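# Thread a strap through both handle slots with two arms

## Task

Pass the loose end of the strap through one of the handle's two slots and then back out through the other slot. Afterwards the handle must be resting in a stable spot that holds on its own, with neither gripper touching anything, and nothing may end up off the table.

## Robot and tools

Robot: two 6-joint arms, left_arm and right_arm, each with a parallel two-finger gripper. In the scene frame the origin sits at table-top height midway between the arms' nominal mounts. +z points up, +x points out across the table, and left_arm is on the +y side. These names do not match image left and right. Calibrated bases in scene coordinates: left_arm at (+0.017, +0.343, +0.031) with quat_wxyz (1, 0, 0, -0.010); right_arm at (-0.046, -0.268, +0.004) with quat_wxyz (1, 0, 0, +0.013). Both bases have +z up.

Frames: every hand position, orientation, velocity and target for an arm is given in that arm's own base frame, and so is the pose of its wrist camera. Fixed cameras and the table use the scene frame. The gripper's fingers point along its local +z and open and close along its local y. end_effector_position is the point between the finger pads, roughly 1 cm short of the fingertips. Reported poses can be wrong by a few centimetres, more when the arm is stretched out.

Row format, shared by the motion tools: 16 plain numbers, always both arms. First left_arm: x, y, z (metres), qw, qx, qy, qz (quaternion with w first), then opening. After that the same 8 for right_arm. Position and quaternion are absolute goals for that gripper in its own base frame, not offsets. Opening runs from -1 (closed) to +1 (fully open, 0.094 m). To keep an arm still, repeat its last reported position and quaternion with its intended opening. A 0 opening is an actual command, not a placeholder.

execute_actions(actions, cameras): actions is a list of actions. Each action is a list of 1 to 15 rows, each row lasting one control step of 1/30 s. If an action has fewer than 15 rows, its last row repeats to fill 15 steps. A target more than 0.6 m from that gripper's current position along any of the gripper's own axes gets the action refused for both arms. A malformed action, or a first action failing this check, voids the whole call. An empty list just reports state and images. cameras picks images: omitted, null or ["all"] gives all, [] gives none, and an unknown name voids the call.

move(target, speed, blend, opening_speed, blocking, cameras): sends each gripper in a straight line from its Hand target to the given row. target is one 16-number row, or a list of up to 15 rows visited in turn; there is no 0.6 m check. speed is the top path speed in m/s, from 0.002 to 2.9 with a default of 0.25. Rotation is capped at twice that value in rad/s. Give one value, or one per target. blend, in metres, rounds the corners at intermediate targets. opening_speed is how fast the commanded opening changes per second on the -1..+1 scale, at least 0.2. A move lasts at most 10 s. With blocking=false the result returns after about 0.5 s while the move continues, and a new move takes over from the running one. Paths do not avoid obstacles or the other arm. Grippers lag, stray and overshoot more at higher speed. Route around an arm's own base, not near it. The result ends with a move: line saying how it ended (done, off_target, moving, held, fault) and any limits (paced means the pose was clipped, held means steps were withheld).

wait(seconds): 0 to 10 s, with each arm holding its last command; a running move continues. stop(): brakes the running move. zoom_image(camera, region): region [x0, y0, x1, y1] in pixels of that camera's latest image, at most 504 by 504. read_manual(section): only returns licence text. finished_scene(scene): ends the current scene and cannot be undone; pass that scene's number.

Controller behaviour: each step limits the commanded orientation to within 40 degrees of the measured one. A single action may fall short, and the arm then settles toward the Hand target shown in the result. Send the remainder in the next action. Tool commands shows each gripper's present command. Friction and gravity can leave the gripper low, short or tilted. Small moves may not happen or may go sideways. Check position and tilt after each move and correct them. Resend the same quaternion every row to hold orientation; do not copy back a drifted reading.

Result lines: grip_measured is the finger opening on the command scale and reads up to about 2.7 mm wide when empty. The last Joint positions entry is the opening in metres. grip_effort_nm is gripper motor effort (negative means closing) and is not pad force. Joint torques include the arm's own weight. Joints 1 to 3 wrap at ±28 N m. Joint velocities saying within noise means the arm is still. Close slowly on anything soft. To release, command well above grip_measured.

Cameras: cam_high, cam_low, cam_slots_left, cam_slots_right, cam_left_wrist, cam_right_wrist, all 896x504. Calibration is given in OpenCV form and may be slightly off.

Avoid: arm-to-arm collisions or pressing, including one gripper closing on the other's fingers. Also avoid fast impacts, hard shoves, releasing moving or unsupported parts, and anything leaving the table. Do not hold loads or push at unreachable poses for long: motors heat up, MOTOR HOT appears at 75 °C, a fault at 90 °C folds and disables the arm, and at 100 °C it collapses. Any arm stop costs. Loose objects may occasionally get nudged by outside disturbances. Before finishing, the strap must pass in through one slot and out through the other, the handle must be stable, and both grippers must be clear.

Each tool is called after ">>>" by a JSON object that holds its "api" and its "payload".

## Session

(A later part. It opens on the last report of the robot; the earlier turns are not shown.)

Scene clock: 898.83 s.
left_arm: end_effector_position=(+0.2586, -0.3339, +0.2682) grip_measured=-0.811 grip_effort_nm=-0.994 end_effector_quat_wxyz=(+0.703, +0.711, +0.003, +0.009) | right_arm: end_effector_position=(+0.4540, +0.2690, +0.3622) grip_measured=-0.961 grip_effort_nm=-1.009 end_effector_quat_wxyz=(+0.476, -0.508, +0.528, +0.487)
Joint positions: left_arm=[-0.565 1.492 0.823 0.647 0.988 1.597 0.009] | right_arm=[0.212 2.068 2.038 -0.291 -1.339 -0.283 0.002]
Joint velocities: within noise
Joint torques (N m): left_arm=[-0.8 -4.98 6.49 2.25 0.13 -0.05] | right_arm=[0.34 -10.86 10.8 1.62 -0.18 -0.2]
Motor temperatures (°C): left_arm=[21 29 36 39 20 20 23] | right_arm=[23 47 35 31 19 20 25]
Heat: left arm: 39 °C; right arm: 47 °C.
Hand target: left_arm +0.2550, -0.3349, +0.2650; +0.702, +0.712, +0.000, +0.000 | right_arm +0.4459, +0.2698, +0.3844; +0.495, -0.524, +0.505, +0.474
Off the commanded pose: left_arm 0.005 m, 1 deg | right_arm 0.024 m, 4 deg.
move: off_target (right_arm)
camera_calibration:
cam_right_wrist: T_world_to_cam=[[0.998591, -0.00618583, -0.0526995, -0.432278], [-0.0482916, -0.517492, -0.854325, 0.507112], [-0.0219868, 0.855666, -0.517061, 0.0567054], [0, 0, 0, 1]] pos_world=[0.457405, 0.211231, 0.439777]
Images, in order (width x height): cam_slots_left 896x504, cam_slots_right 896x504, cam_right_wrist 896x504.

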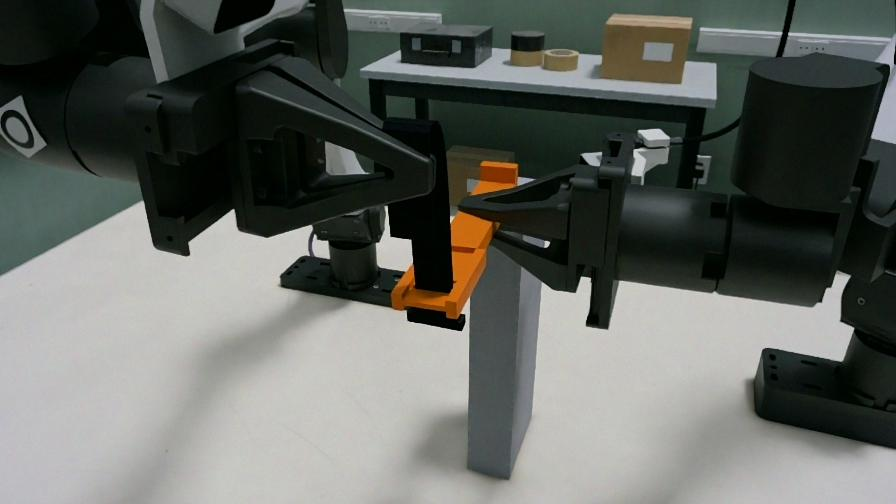

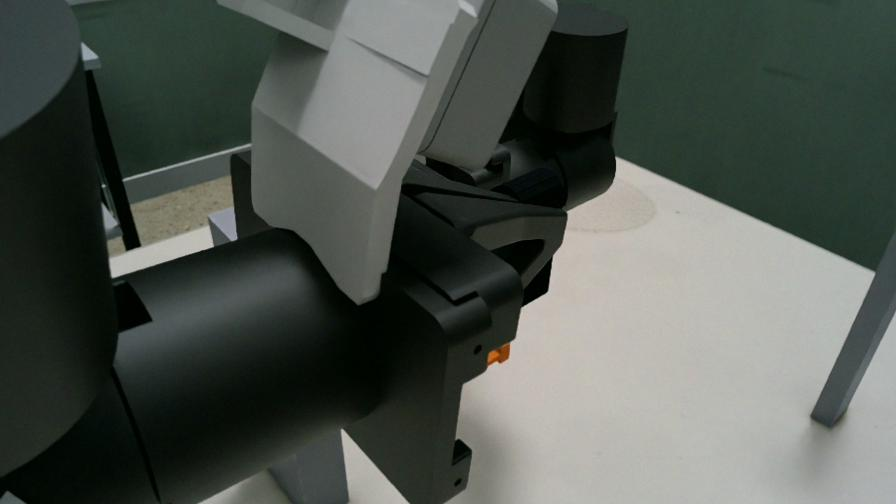

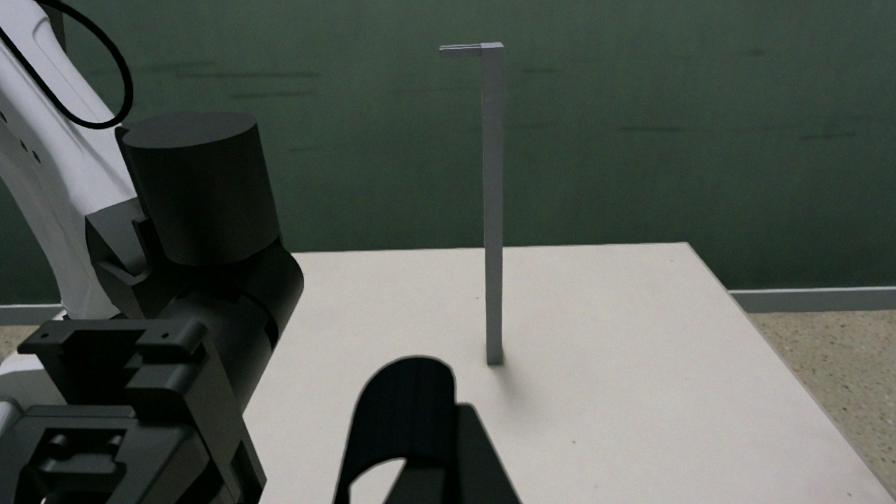

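>>> {"api": "wait", "payload": {"seconds": 0.1, "cameras": ["cam_left_wrist","cam_high","cam_low"]}}

>>> {"api": "zoom_image", "payload": {"camera": "cam_high", "region": [390, 160, 490, 290]}}

Scene clock: 908.30 s.
left_arm: end_effector_position=(+0.2586, -0.3339, +0.2682) grip_measured=-0.811 grip_effort_nm=-0.994 end_effector_quat_wxyz=(+0.703, +0.711, +0.003, +0.009) | right_arm: end_effector_position=(+0.4539, +0.2690, +0.3621) grip_measured=-0.961 grip_effort_nm=-1.013 end_effector_quat_wxyz=(+0.476, -0.508, +0.528, +0.487)
Joint positions: left_arm=[-0.565 1.492 0.823 0.647 0.988 1.597 0.009] | right_arm=[0.212 2.068 2.038 -0.292 -1.339 -0.284 0.002]
Joint velocities: within noise
Joint torques (N m): left_arm=[-0.83 -5.11 6.64 2.25 0.15 -0.08] | right_arm=[0.29 -10.97 10.66 1.65 -0.2 -0.16]
Motor temperatures (°C): left_arm=[21 29 36 39 20 20 23] | right_arm=[23 47 36 30 19 20 25]
Heat: left arm: 39 °C; right arm: 47 °C.
Hand target: left_arm +0.2550, -0.3349, +0.2650; +0.702, +0.712, +0.000, +0.000 | right_arm +0.4459, +0.2698, +0.3845; +0.495, -0.524, +0.505, +0.474
Tool commands: left_gripper/opening=-0.9 right_gripper/opening=-1.0
Off the commanded pose: left_arm 0.005 m, 1 deg | right_arm 0.024 m, 4 deg.
wait: 0.10 s; at rest from the start
camera_calibration:
cam_left_wrist: T_world_to_cam=[[0.00454676, 0.00961748, -0.999943, 0.271817], [0.894123, 0.447743, 0.00837199, -0.0443951], [0.447798, -0.894111, -0.00656343, -0.32492], [0, 0, 0, 1]] pos_world=[0.183957, -0.273251, 0.270041]
Images, in order (width x height): cam_high 896x504, cam_low 896x504, cam_left_wrist 896x504.

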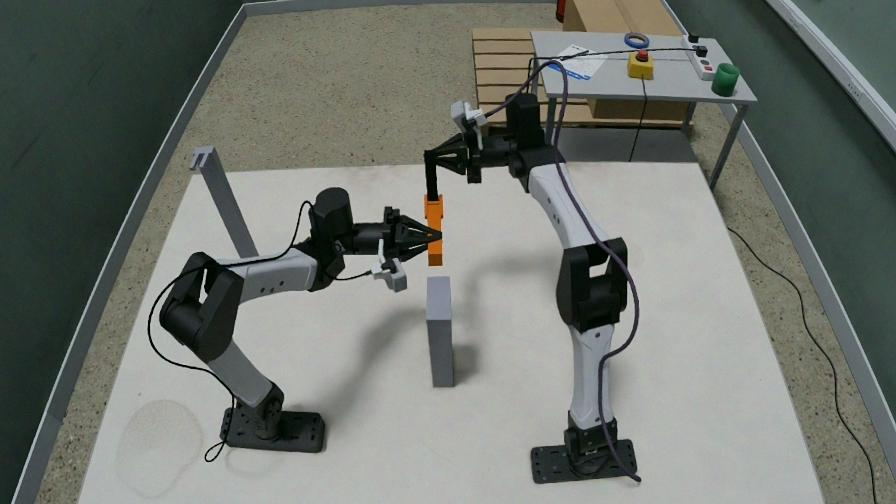

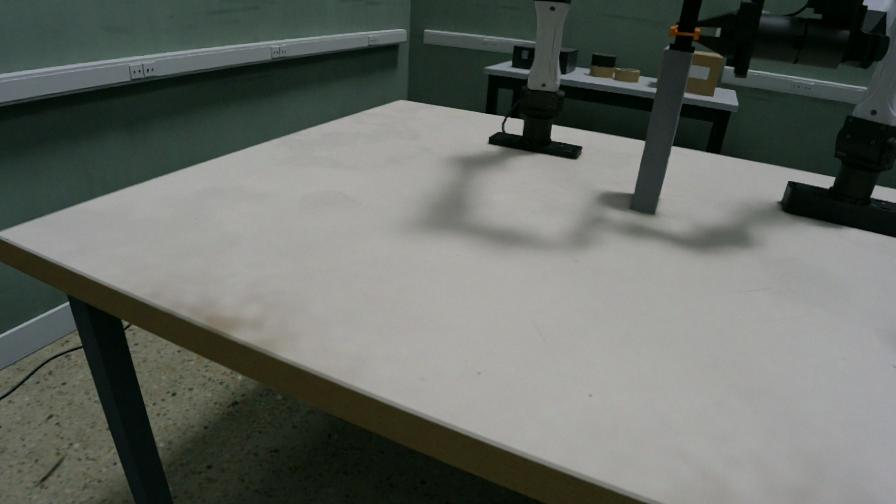

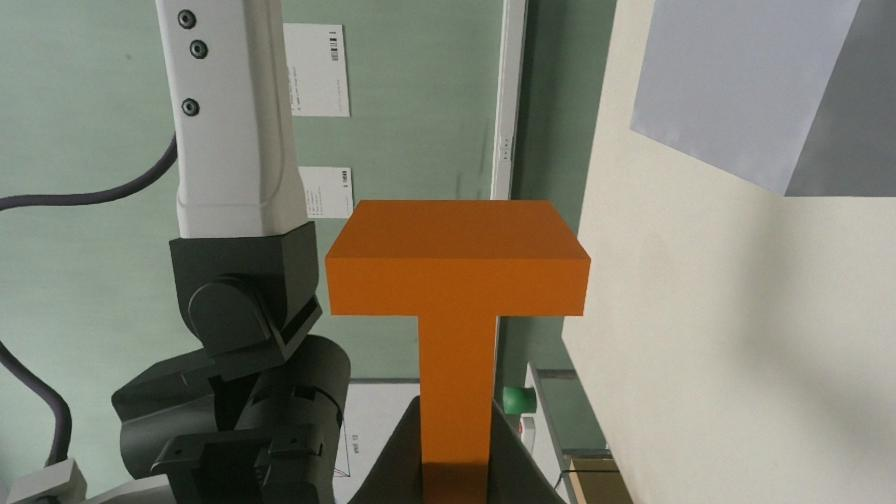

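Scaled by 3.877 from the camera's 896x504 image, which has a finer 1280x720 frame.

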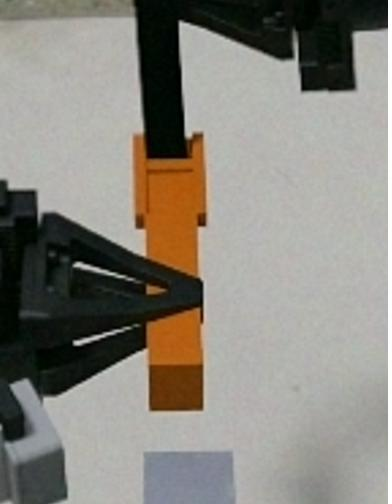

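>>> {"api": "move", "payload": {"target": [[0.255,-0.335,0.265,0.7019,0.7123,0,0,-0.9,0.4545,0.270,0.250,0.4947,-0.5247,0.5053,0.4742,-1.0],[0.255,-0.335,0.265,0.7019,0.7123,0,0,-0.9,0.4555,0.270,0.210,0.4947,-0.5247,0.5053,0.4742,-1.0]], "speed": 0.1, "cameras": ["cam_slots_left","cam_low","cam_right_wrist"]}}

>>> {"api": "zoom_image", "payload": {"camera": "cam_low", "region": [580, 0, 760, 200]}}

Scene clock: 962.10 s.
left_arm: end_effector_position=(+0.2586, -0.3339, +0.2682) grip_measured=-0.811 grip_effort_nm=-0.989 end_effector_quat_wxyz=(+0.703, +0.711, +0.003, +0.009) | right_arm: end_effector_position=(+0.4558, +0.2694, +0.2143) grip_measured=-0.961 grip_effort_nm=-1.013 end_effector_quat_wxyz=(+0.490, -0.523, +0.513, +0.472)
Joint positions: left_arm=[-0.565 1.492 0.823 0.647 0.988 1.597 0.009] | right_arm=[0.212 2.122 1.526 0.273 -1.339 -0.344 0.002]
Joint velocities: within noise
Joint torques (N m): left_arm=[-0.77 -5.03 6.6 2.27 0.18 -0.1] | right_arm=[-0.06 -8.65 5.93 2.07 -0.23 0.03]
Motor temperatures (°C): left_arm=[21 29 36 38 20 20 23] | right_arm=[23 47 39 30 19 20 25]
Heat: left arm: 38 °C; right arm: 47 °C.
Hand target: left_arm +0.2550, -0.3349, +0.2650; +0.702, +0.712, +0.000, +0.000 | right_arm +0.4554, +0.2700, +0.2099; +0.492, -0.527, +0.506, +0.473
Off the commanded pose: left_arm 0.005 m, 1 deg | right_arm 0.004 m, 1 deg.
move: done
camera_calibration:
cam_right_wrist: T_world_to_cam=[[0.999985, -0.00171902, 0.00522299, -0.456217], [0.00357476, -0.518502, -0.855069, 0.357808], [0.00417801, 0.855075, -0.518488, -0.0314541], [0, 0, 0, 1]] pos_world=[0.455063, 0.211636, 0.292025]
Images, in order (width x height): cam_low 896x504, cam_slots_left 896x504, cam_right_wrist 896x504.

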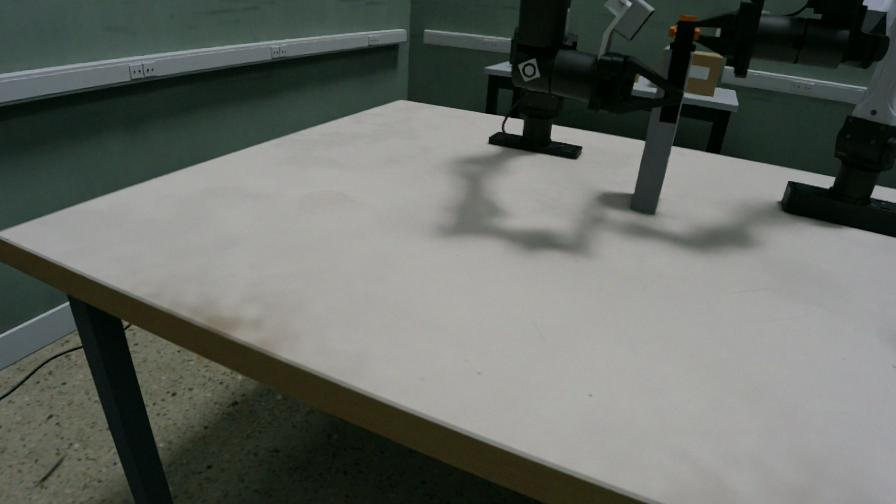

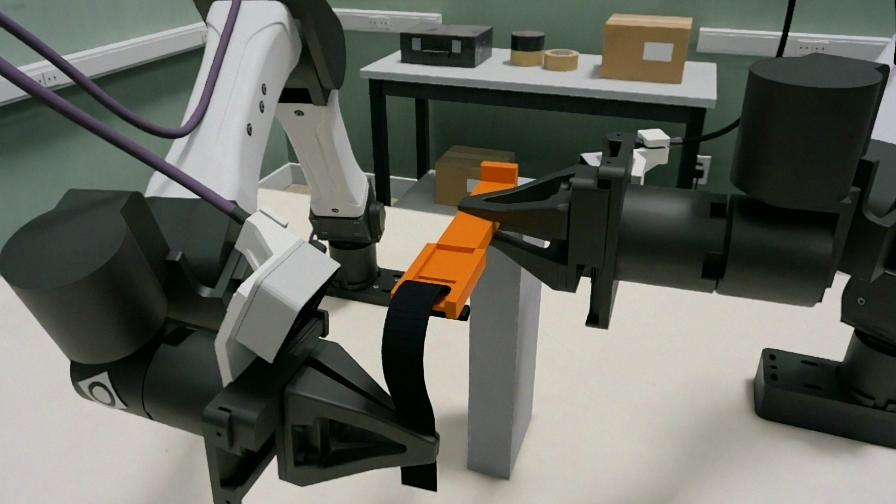

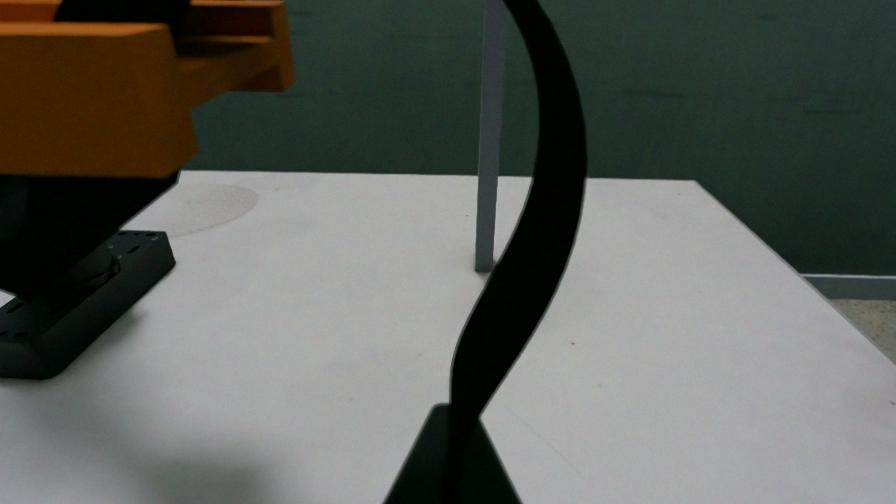

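Scaled by 2.520 from the camera's 896x504 image, which has a finer 1280x720 frame.

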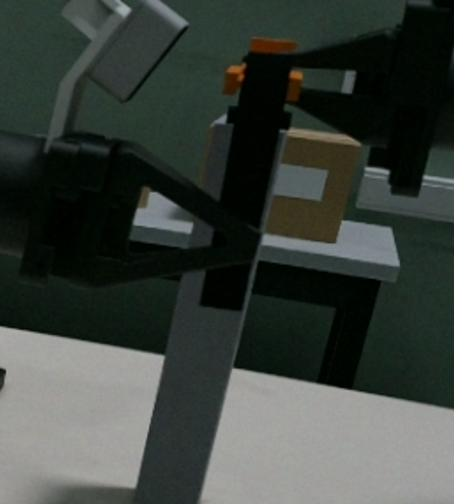

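>>> {"api": "move", "payload": {"target": [0.255,-0.335,0.265,0.7019,0.7123,0,0,-0.9,0.4575,0.270,0.210,0.4947,-0.5247,0.5053,0.4742,-0.4], "speed": 0.1, "opening_speed": 0.8, "cameras": ["cam_slots_left","cam_low","cam_right_wrist"]}}

>>> {"api": "zoom_image", "payload": {"camera": "cam_low", "region": [580, 0, 760, 200]}}

Scene clock: 969.77 s.
left_arm: end_effector_position=(+0.2586, -0.3339, +0.2682) grip_measured=-0.811 grip_effort_nm=-0.994 end_effector_quat_wxyz=(+0.703, +0.711, +0.003, +0.009) | right_arm: end_effector_position=(+0.4564, +0.2695, +0.2160) grip_measured=-0.401 grip_effort_nm=0.095 end_effector_quat_wxyz=(+0.492, -0.523, +0.511, +0.472)
Joint positions: left_arm=[-0.565 1.492 0.823 0.647 0.988 1.597 0.009] | right_arm=[0.212 2.122 1.526 0.288 -1.339 -0.332 0.028]
Joint velocities: within noise
Joint torques (N m): left_arm=[-0.84 -5.05 6.5 2.32 0.21 -0.06] | right_arm=[-0.12 -8.05 6.57 2.09 -0.24 0.03]
Motor temperatures (°C): left_arm=[21 29 36 38 20 20 23] | right_arm=[23 48 38 31 19 20 25]
Heat: left arm: 38 °C; right arm: 48 °C.
Hand target: left_arm +0.2550, -0.3349, +0.2650; +0.702, +0.712, +0.000, +0.000 | right_arm +0.4574, +0.2700, +0.2099; +0.494, -0.526, +0.506, +0.474
Off the commanded pose: left_arm 0.005 m, 1 deg | right_arm 0.006 m, 1 deg.
move: done
camera_calibration:
cam_right_wrist: T_world_to_cam=[[0.999959, -0.0026087, 0.0087178, -0.457246], [0.00612443, -0.515633, -0.856788, 0.357769], [0.00673028, 0.856806, -0.515596, -0.0329676], [0, 0, 0, 1]] pos_world=[0.455257, 0.211532, 0.293521]
Images, in order (width x height): cam_low 896x504, cam_slots_left 896x504, cam_right_wrist 896x504.

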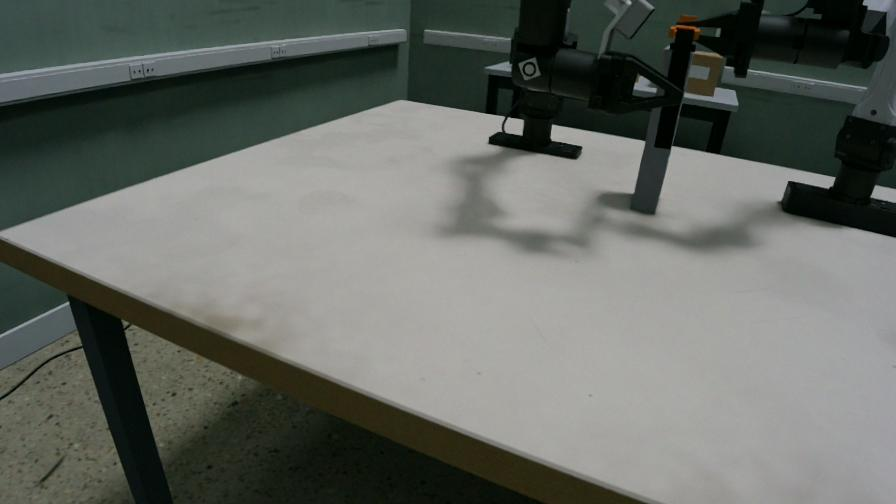

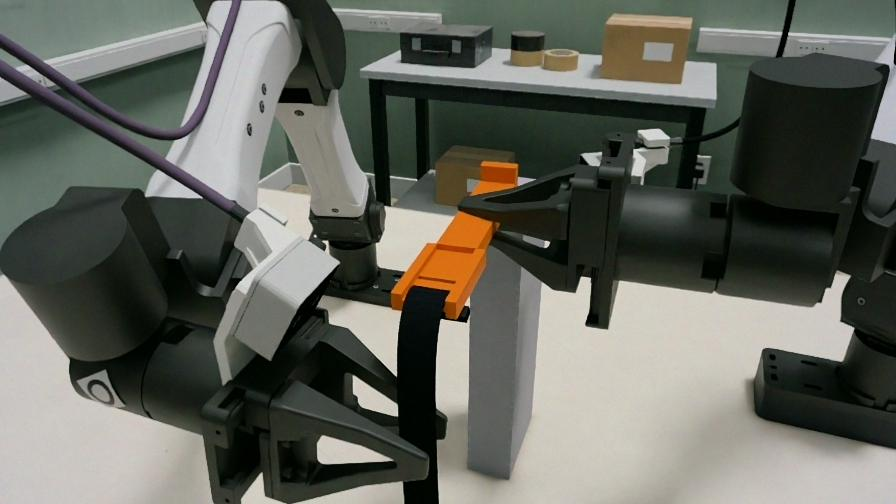

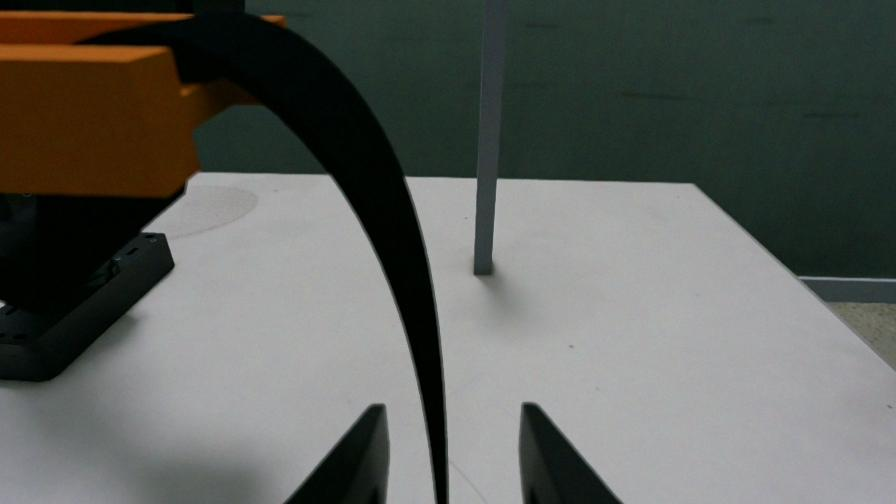

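Scaled by 2.520 from the camera's 896x504 image, which has a finer 1280x720 frame.

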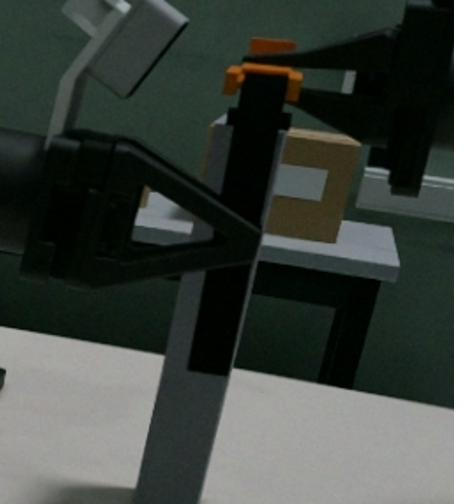

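>>> {"api": "move", "payload": {"target": [0.255,-0.335,0.265,0.7019,0.7123,0,0,-0.9,0.4585,0.270,0.190,0.4947,-0.5247,0.5053,0.4742,-0.4], "speed": 0.1, "cameras": ["cam_low","cam_right_wrist"]}}

>>> {"api": "zoom_image", "payload": {"camera": "cam_low", "region": [580, 0, 760, 200]}}

Scene clock: 976.13 s.
left_arm: end_effector_position=(+0.2586, -0.3339, +0.2682) grip_measured=-0.811 grip_effort_nm=-0.994 end_effector_quat_wxyz=(+0.703, +0.711, +0.003, +0.009) | right_arm: end_effector_position=(+0.4592, +0.2701, +0.1971) grip_measured=-0.401 grip_effort_nm=0.090 end_effector_quat_wxyz=(+0.493, -0.523, +0.511, +0.472)
Joint positions: left_arm=[-0.565 1.492 0.823 0.647 0.988 1.597 0.009] | right_arm=[0.212 2.16 1.504 0.351 -1.339 -0.331 0.028]
Joint velocities: within noise
Joint torques (N m): left_arm=[-0.91 -5.03 6.68 2.23 0.16 -0.05] | right_arm=[-0.21 -8.53 5.59 2.03 -0.22 0.01]
Motor temperatures (°C): left_arm=[21 29 36 38 20 20 23] | right_arm=[23 47 37 31 19 20 25]
Heat: left arm: 38 °C; right arm: 47 °C.
Hand target: left_arm +0.2550, -0.3349, +0.2650; +0.702, +0.712, +0.000, +0.000 | right_arm +0.4584, +0.2700, +0.1901; +0.493, -0.526, +0.506, +0.473
Off the commanded pose: left_arm 0.005 m, 1 deg | right_arm 0.007 m, 1 deg.
move: done
camera_calibration:
cam_right_wrist: T_world_to_cam=[[0.999938, -0.00267491, 0.0108237, -0.460231], [0.007901, -0.514948, -0.857185, 0.340882], [0.00786656, 0.857217, -0.514895, -0.044009], [0, 0, 0, 1]] pos_world=[0.457855, 0.212031, 0.274521]
Images, in order (width x height): cam_low 896x504, cam_right_wrist 896x504.

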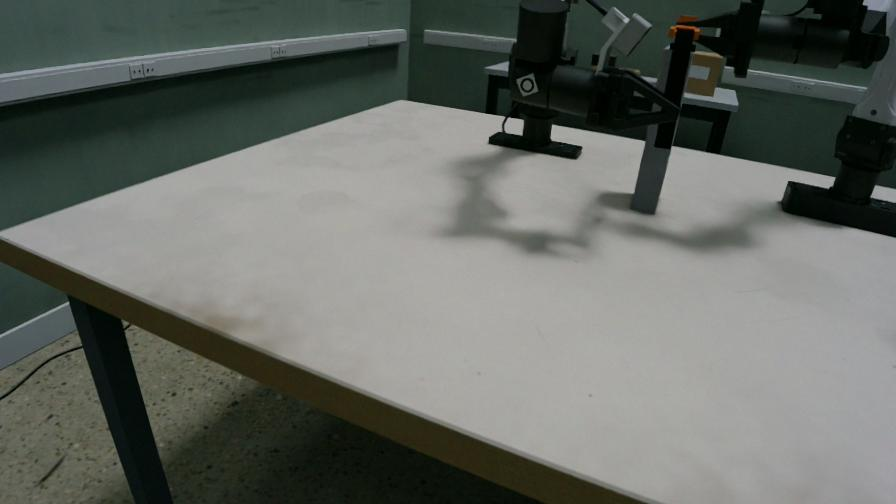

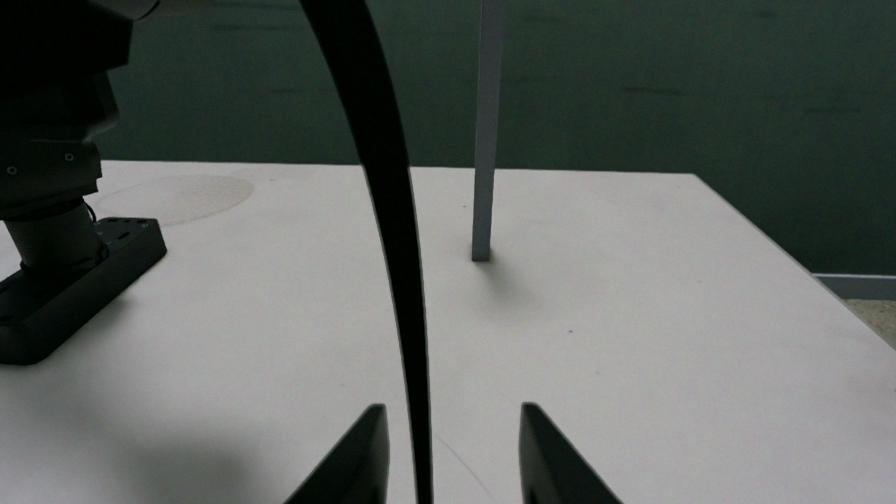

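Scaled by 2.520 from the camera's 896x504 image, which has a finer 1280x720 frame.

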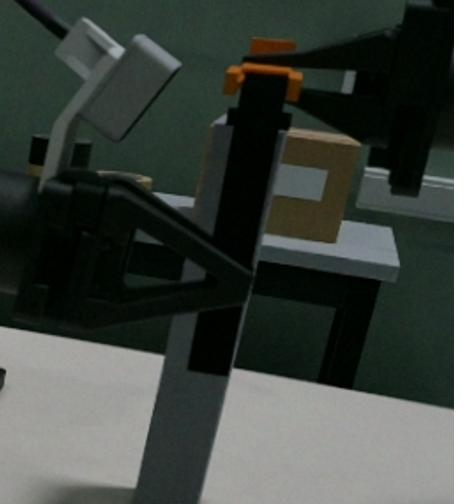

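>>> {"api": "move", "payload": {"target": [[0.255,-0.335,0.265,0.7019,0.7123,0,0,-0.9,0.4500,0.270,0.190,0.4947,-0.5247,0.5053,0.4742,-0.4],[0.255,-0.335,0.265,0.7019,0.7123,0,0,-0.9,0.4500,0.270,0.190,0.4947,-0.5247,0.5053,0.4742,-1.0]], "speed": 0.05, "opening_speed": 0.8, "cameras": ["cam_low","cam_right_wrist"]}}

>>> {"api": "zoom_image", "payload": {"camera": "cam_low", "region": [580, 0, 760, 200]}}

Scene clock: 983.07 s.
left_arm: end_effector_position=(+0.2586, -0.3339, +0.2682) grip_measured=-0.811 grip_effort_nm=-0.984 end_effector_quat_wxyz=(+0.703, +0.711, +0.003, +0.009) | right_arm: end_effector_position=(+0.4534, +0.2689, +0.1841) grip_measured=-0.961 grip_effort_nm=-0.994 end_effector_quat_wxyz=(+0.487, -0.519, +0.516, +0.476)
Joint positions: left_arm=[-0.565 1.492 0.823 0.647 0.988 1.597 0.009] | right_arm=[0.212 2.16 1.454 0.388 -1.339 -0.324 0.002]
Joint velocities: within noise
Joint torques (N m): left_arm=[-0.83 -4.97 6.42 2.28 0.13 -0.06] | right_arm=[0.16 -10.55 5.52 2.02 -0.21 0.04]
Motor temperatures (°C): left_arm=[21 29 36 38 20 20 23] | right_arm=[23 46 36 31 19 20 25]
Heat: left arm: 38 °C; right arm: 46 °C.
Hand target: left_arm +0.2550, -0.3349, +0.2650; +0.702, +0.712, +0.000, +0.000 | right_arm +0.4500, +0.2700, +0.1900; +0.494, -0.525, +0.506, +0.474
Off the commanded pose: left_arm 0.005 m, 1 deg | right_arm 0.007 m, 2 deg.
move: done
camera_calibration:
cam_right_wrist: T_world_to_cam=[[0.999947, -0.00320478, -0.00974348, -0.450423], [-0.009996, -0.517411, -0.855679, 0.337666], [-0.00229911, 0.855731, -0.517416, -0.0441314], [0, 0, 0, 1]] pos_world=[0.453673, 0.211033, 0.261711]
Images, in order (width x height): cam_low 896x504, cam_right_wrist 896x504.

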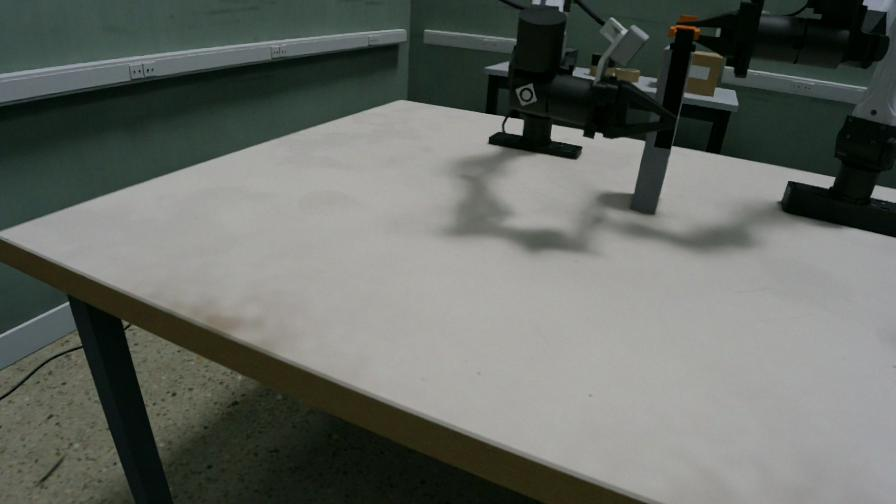

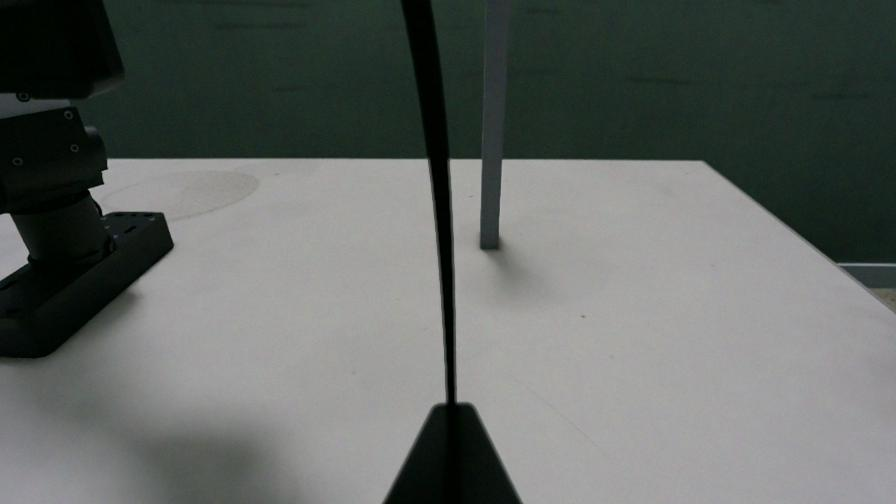

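Scaled by 2.520 from the camera's 896x504 image, which has a finer 1280x720 frame.

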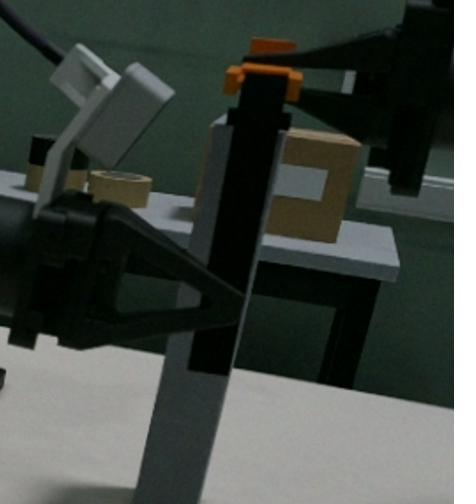

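>>> {"api": "move", "payload": {"target": [[0.255,-0.335,0.265,0.7019,0.7123,0,0,-0.9,0.4500,0.270,0.190,0.4947,-0.5247,0.5053,0.4742,-0.5],[0.255,-0.335,0.265,0.7019,0.7123,0,0,-0.9,0.4500,0.270,0.214,0.4947,-0.5247,0.5053,0.4742,-0.5]], "speed": 0.05, "opening_speed": 0.8, "cameras": ["cam_low","cam_right_wrist"]}}

>>> {"api": "zoom_image", "payload": {"camera": "cam_low", "region": [580, 0, 760, 200]}}

Scene clock: 989.43 s.
left_arm: end_effector_position=(+0.2586, -0.3339, +0.2682) grip_measured=-0.811 grip_effort_nm=-0.989 end_effector_quat_wxyz=(+0.703, +0.711, +0.003, +0.009) | right_arm: end_effector_position=(+0.4527, +0.2687, +0.1820) grip_measured=-0.502 grip_effort_nm=0.095 end_effector_quat_wxyz=(+0.478, -0.512, +0.525, +0.483)
Joint positions: left_arm=[-0.565 1.492 0.823 0.647 0.988 1.597 0.009] | right_arm=[0.212 2.16 1.454 0.369 -1.339 -0.311 0.023]
Joint velocities: within noise
Joint torques (N m): left_arm=[-0.84 -5.05 6.67 2.2 0.16 -0.11] | right_arm=[0.18 -13.7 8.9 1.6 -0.2 0.03]
Motor temperatures (°C): left_arm=[21 29 36 38 20 20 23] | right_arm=[23 47 36 31 19 20 25]
Heat: left arm: 38 °C; right arm: 47 °C.
Hand target: left_arm +0.2550, -0.3349, +0.2650; +0.702, +0.712, +0.000, +0.000 | right_arm +0.4493, +0.2699, +0.2135; +0.495, -0.524, +0.505, +0.474
Off the commanded pose: left_arm 0.005 m, 1 deg | right_arm 0.032 m, 4 deg.
move: off_target (right_arm)
camera_calibration:
cam_right_wrist: T_world_to_cam=[[0.999123, -0.00424973, -0.0416574, -0.443276], [-0.0377741, -0.520777, -0.852856, 0.348861], [-0.0180698, 0.853682, -0.520481, -0.0368296], [0, 0, 0, 1]] pos_world=[0.4554, 0.211236, 0.259894]
Images, in order (width x height): cam_low 896x504, cam_right_wrist 896x504.

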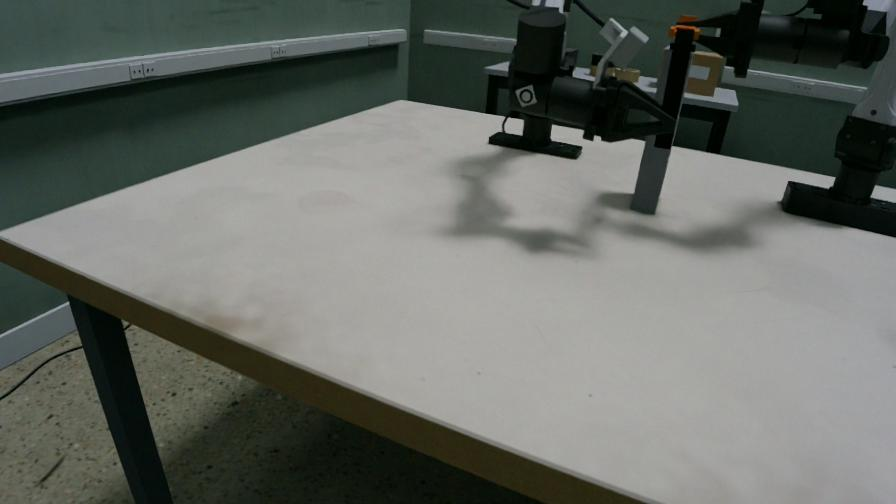

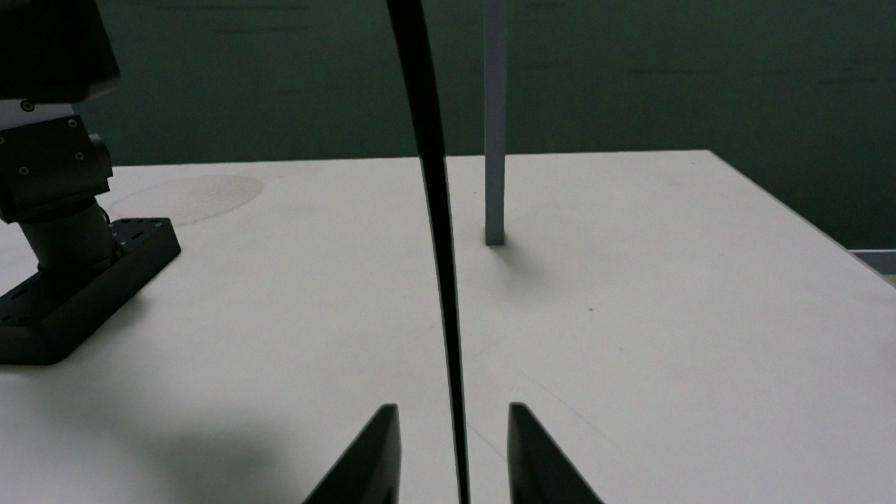

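Scaled by 2.520 from the camera's 896x504 image, which has a finer 1280x720 frame.

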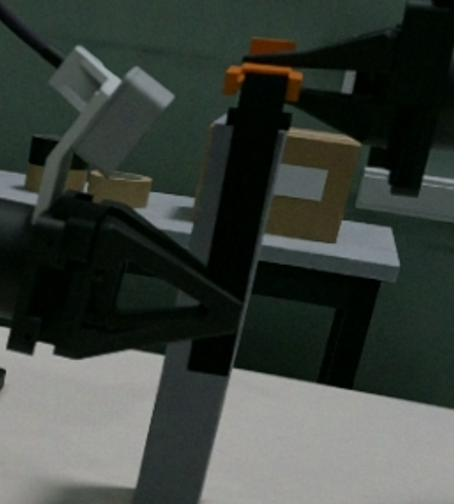

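Both joints are now near the upward edge; raising the command further.

>>> {"api": "move", "payload": {"target": [0.255,-0.335,0.265,0.7019,0.7123,0,0,-0.9,0.4490,0.270,0.233,0.4947,-0.5247,0.5053,0.4742,-0.5], "speed": 0.05, "cameras": ["cam_low","cam_right_wrist"]}}

>>> {"api": "zoom_image", "payload": {"camera": "cam_low", "region": [580, 0, 760, 200]}}

Scene clock: 994.87 s.
left_arm: end_effector_position=(+0.2586, -0.3339, +0.2682) grip_measured=-0.811 grip_effort_nm=-0.984 end_effector_quat_wxyz=(+0.703, +0.711, +0.003, +0.009) | right_arm: end_effector_position=(+0.4509, +0.2683, +0.1973) grip_measured=-0.502 grip_effort_nm=0.090 end_effector_quat_wxyz=(+0.472, -0.508, +0.531, +0.487)
Joint positions: left_arm=[-0.565 1.492 0.823 0.647 0.988 1.597 0.009] | right_arm=[0.212 2.128 1.475 0.305 -1.339 -0.303 0.023]
Joint velocities: within noise
Joint torques (N m): left_arm=[-0.87 -5.04 6.57 2.25 0.17 -0.11] | right_arm=[0.23 -13.53 10.19 1.61 -0.2 -0.04]
Motor temperatures (°C): left_arm=[21 29 36 38 20 20 23] | right_arm=[23 49 36 31 19 20 25]
Heat: left arm: 38 °C; right arm: 49 °C.
Hand target: left_arm +0.2550, -0.3349, +0.2650; +0.702, +0.712, +0.000, +0.000 | right_arm +0.4479, +0.2698, +0.2324; +0.495, -0.524, +0.505, +0.474
Off the commanded pose: left_arm 0.005 m, 1 deg | right_arm 0.036 m, 5 deg.
move: off_target (right_arm)
camera_calibration:
cam_right_wrist: T_world_to_cam=[[0.998136, -0.00503166, -0.0608285, -0.43646], [-0.054482, -0.52273, -0.850756, 0.36931], [-0.0275162, 0.852483, -0.52203, -0.023677], [0, 0, 0, 1]] pos_world=[0.455116, 0.211038, 0.275283]
Images, in order (width x height): cam_low 896x504, cam_right_wrist 896x504.

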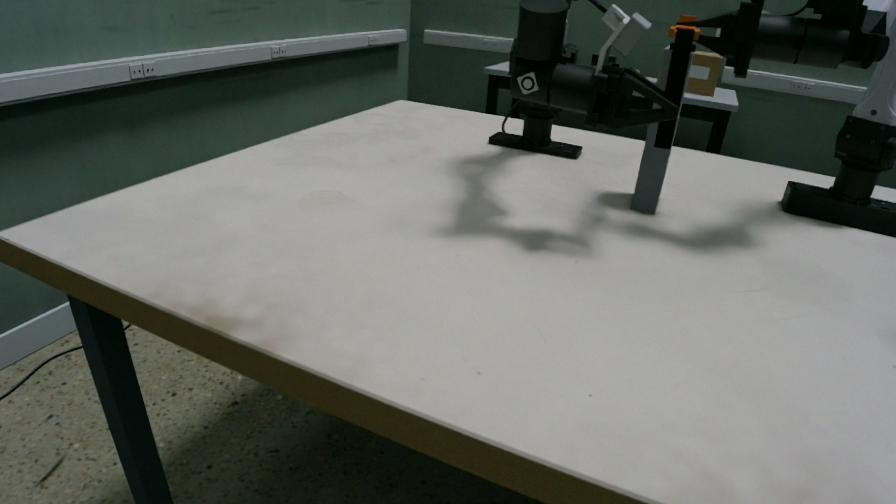

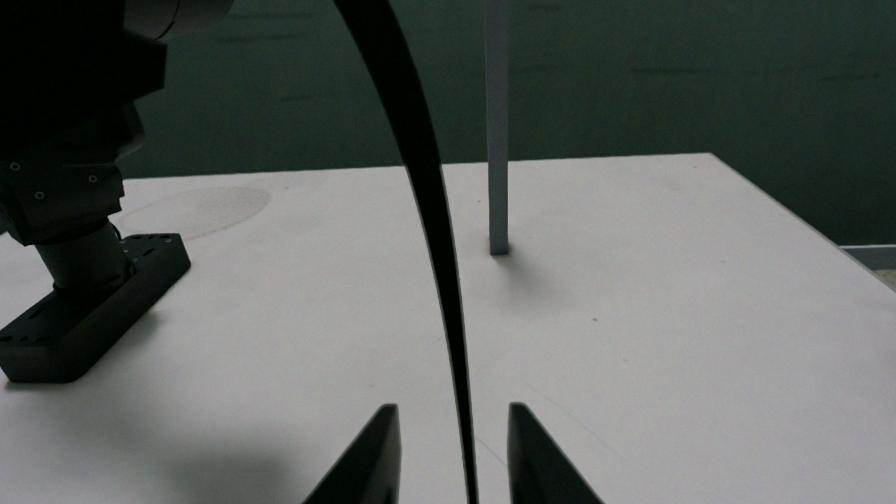

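Scaled by 2.520 from the camera's 896x504 image, which has a finer 1280x720 frame.

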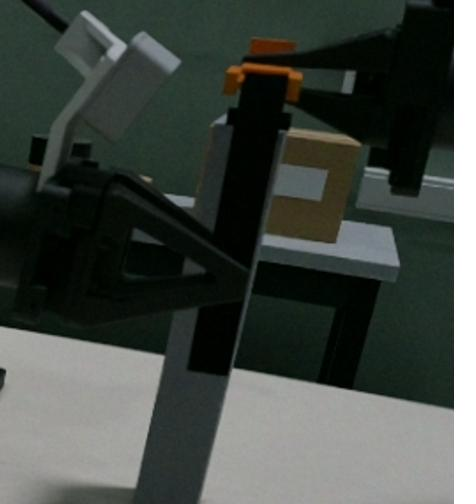

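>>> {"api": "move", "payload": {"target": [0.255,-0.335,0.265,0.7019,0.7123,0,0,-0.9,0.4490,0.270,0.233,0.4947,-0.5247,0.5053,0.4742,-1.0], "speed": 0.05, "opening_speed": 0.5, "cameras": []}}

>>> {"api": "move", "payload": {"target": [[0.255,-0.335,0.265,0.7019,0.7123,0,0,-0.9,0.4515,0.270,0.300,0.4947,-0.5247,0.5053,0.4742,-1.0],[0.255,-0.335,0.265,0.7019,0.7123,0,0,-0.9,0.4465,0.270,0.393,0.4947,-0.5247,0.5053,0.4742,-1.0]], "speed": 0.07, "cameras": ["cam_slots_left","cam_slots_right","cam_high"]}}

>>> {"api": "zoom_image", "payload": {"camera": "cam_slots_left", "region": [320, 100, 560, 340]}}

>>> {"api": "zoom_image", "payload": {"camera": "cam_high", "region": [390, 130, 490, 230]}}

Scene clock: 1001.50 s.
left_arm: end_effector_position=(+0.2586, -0.3339, +0.2682) grip_measured=-0.811 grip_effort_nm=-0.994 end_effector_quat_wxyz=(+0.703, +0.711, +0.003, +0.009) | right_arm: end_effector_position=(+0.4508, +0.2683, +0.1969) grip_measured=-0.960 grip_effort_nm=-0.979 end_effector_quat_wxyz=(+0.471, -0.507, +0.532, +0.488)
Joint positions: left_arm=[-0.565 1.492 0.823 0.647 0.988 1.597 0.009] | right_arm=[0.212 2.128 1.475 0.3 -1.339 -0.303 0.002]
Joint velocities: within noise
Joint torques (N m): left_arm=[-0.57 -5.09 6.5 2.24 0.17 -0.06] | right_arm=[0.14 -13.49 10.14 1.61 -0.21 -0.06]
Motor temperatures (°C): left_arm=[21 29 36 38 20 20 23] | right_arm=[23 53 37 31 19 20 24]
Heat: left arm: 38 °C; right arm: 53 °C.
Hand target: left_arm +0.2550, -0.3349, +0.2650; +0.702, +0.712, +0.000, +0.000 | right_arm +0.4478, +0.2697, +0.2323; +0.495, -0.524, +0.505, +0.474
Off the commanded pose: left_arm 0.005 m, 1 deg | right_arm 0.036 m, 5 deg.
move: off_target (right_arm)
No camera images: "cameras" was empty.

Scene clock: 1004.70 s.
left_arm: end_effector_position=(+0.2587, -0.3340, +0.2731) grip_measured=-0.811 grip_effort_nm=-0.999 end_effector_quat_wxyz=(+0.708, +0.706, -0.007, +0.020) | right_arm: end_effector_position=(+0.4520, +0.2676, +0.3713) grip_measured=-0.961 grip_effort_nm=-1.013 end_effector_quat_wxyz=(+0.474, -0.506, +0.530, +0.488)
Joint positions: left_arm=[-0.565 1.492 0.823 0.677 0.987 1.603 0.009] | right_arm=[0.21 2.069 2.079 -0.34 -1.339 -0.284 0.002]
Joint velocities: within noise
Joint torques (N m): left_arm=[-0.66 -5.26 6.45 1.89 0.19 -0.16] | right_arm=[0.4 -10.17 11.26 1.79 -0.18 -0.17]
Motor temperatures (°C): left_arm=[21 29 35 38 20 20 23] | right_arm=[23 53 37 31 19 20 25]
Heat: left arm: 38 °C; right arm: 53 °C.
Hand target: left_arm +0.2550, -0.3349, +0.2651; +0.702, +0.712, +0.000, +0.000 | right_arm +0.4456, +0.2695, +0.3926; +0.495, -0.524, +0.505, +0.474
Off the commanded pose: left_arm 0.009 m, 3 deg | right_arm 0.023 m, 5 deg.
move: off_target (left_arm, right_arm)
Images, in order (width x height): cam_high 896x504, cam_slots_left 896x504, cam_slots_right 896x504.

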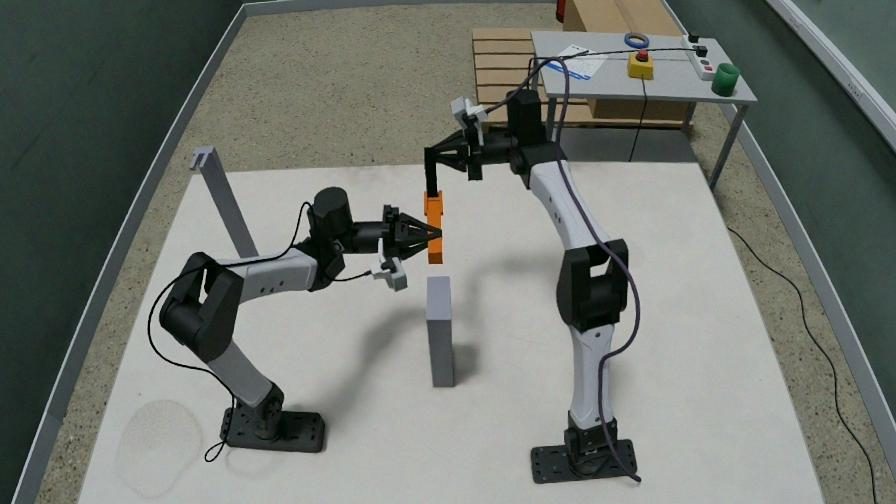

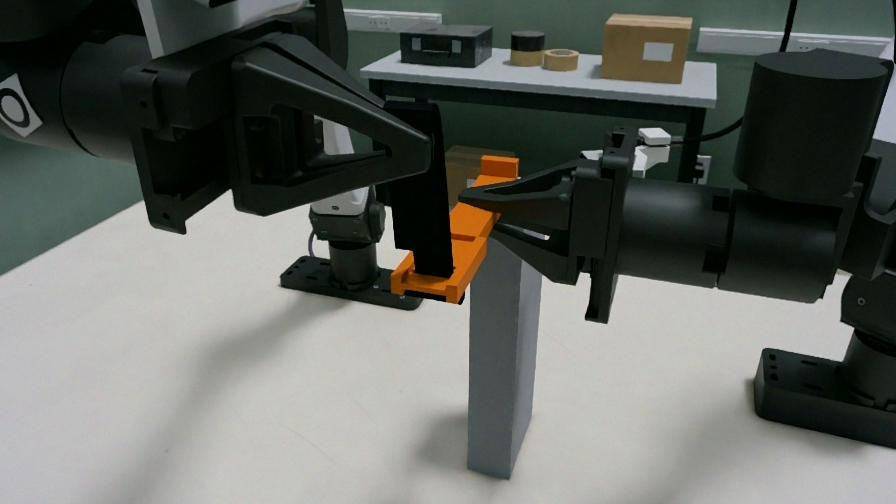

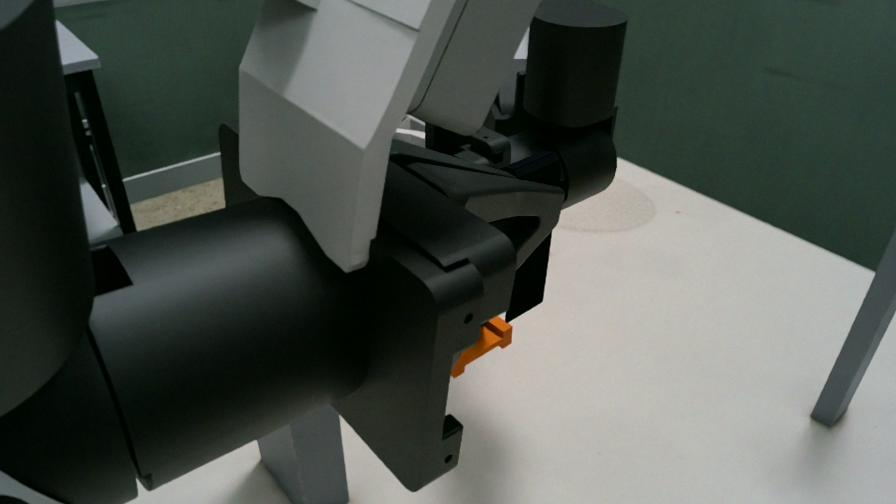

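Scaled by 2.100 from the camera's 896x504 image, which has a finer 1280x720 frame.

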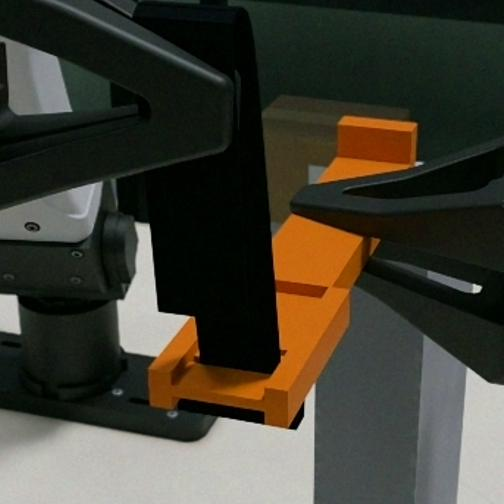

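Scaled by 5.040 from the camera's 896x504 image, which has a finer 1280x720 frame.

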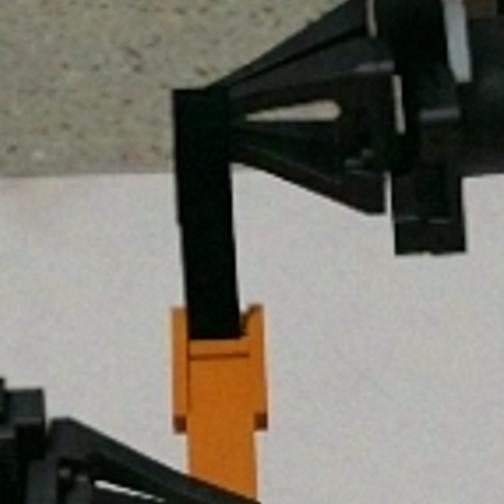

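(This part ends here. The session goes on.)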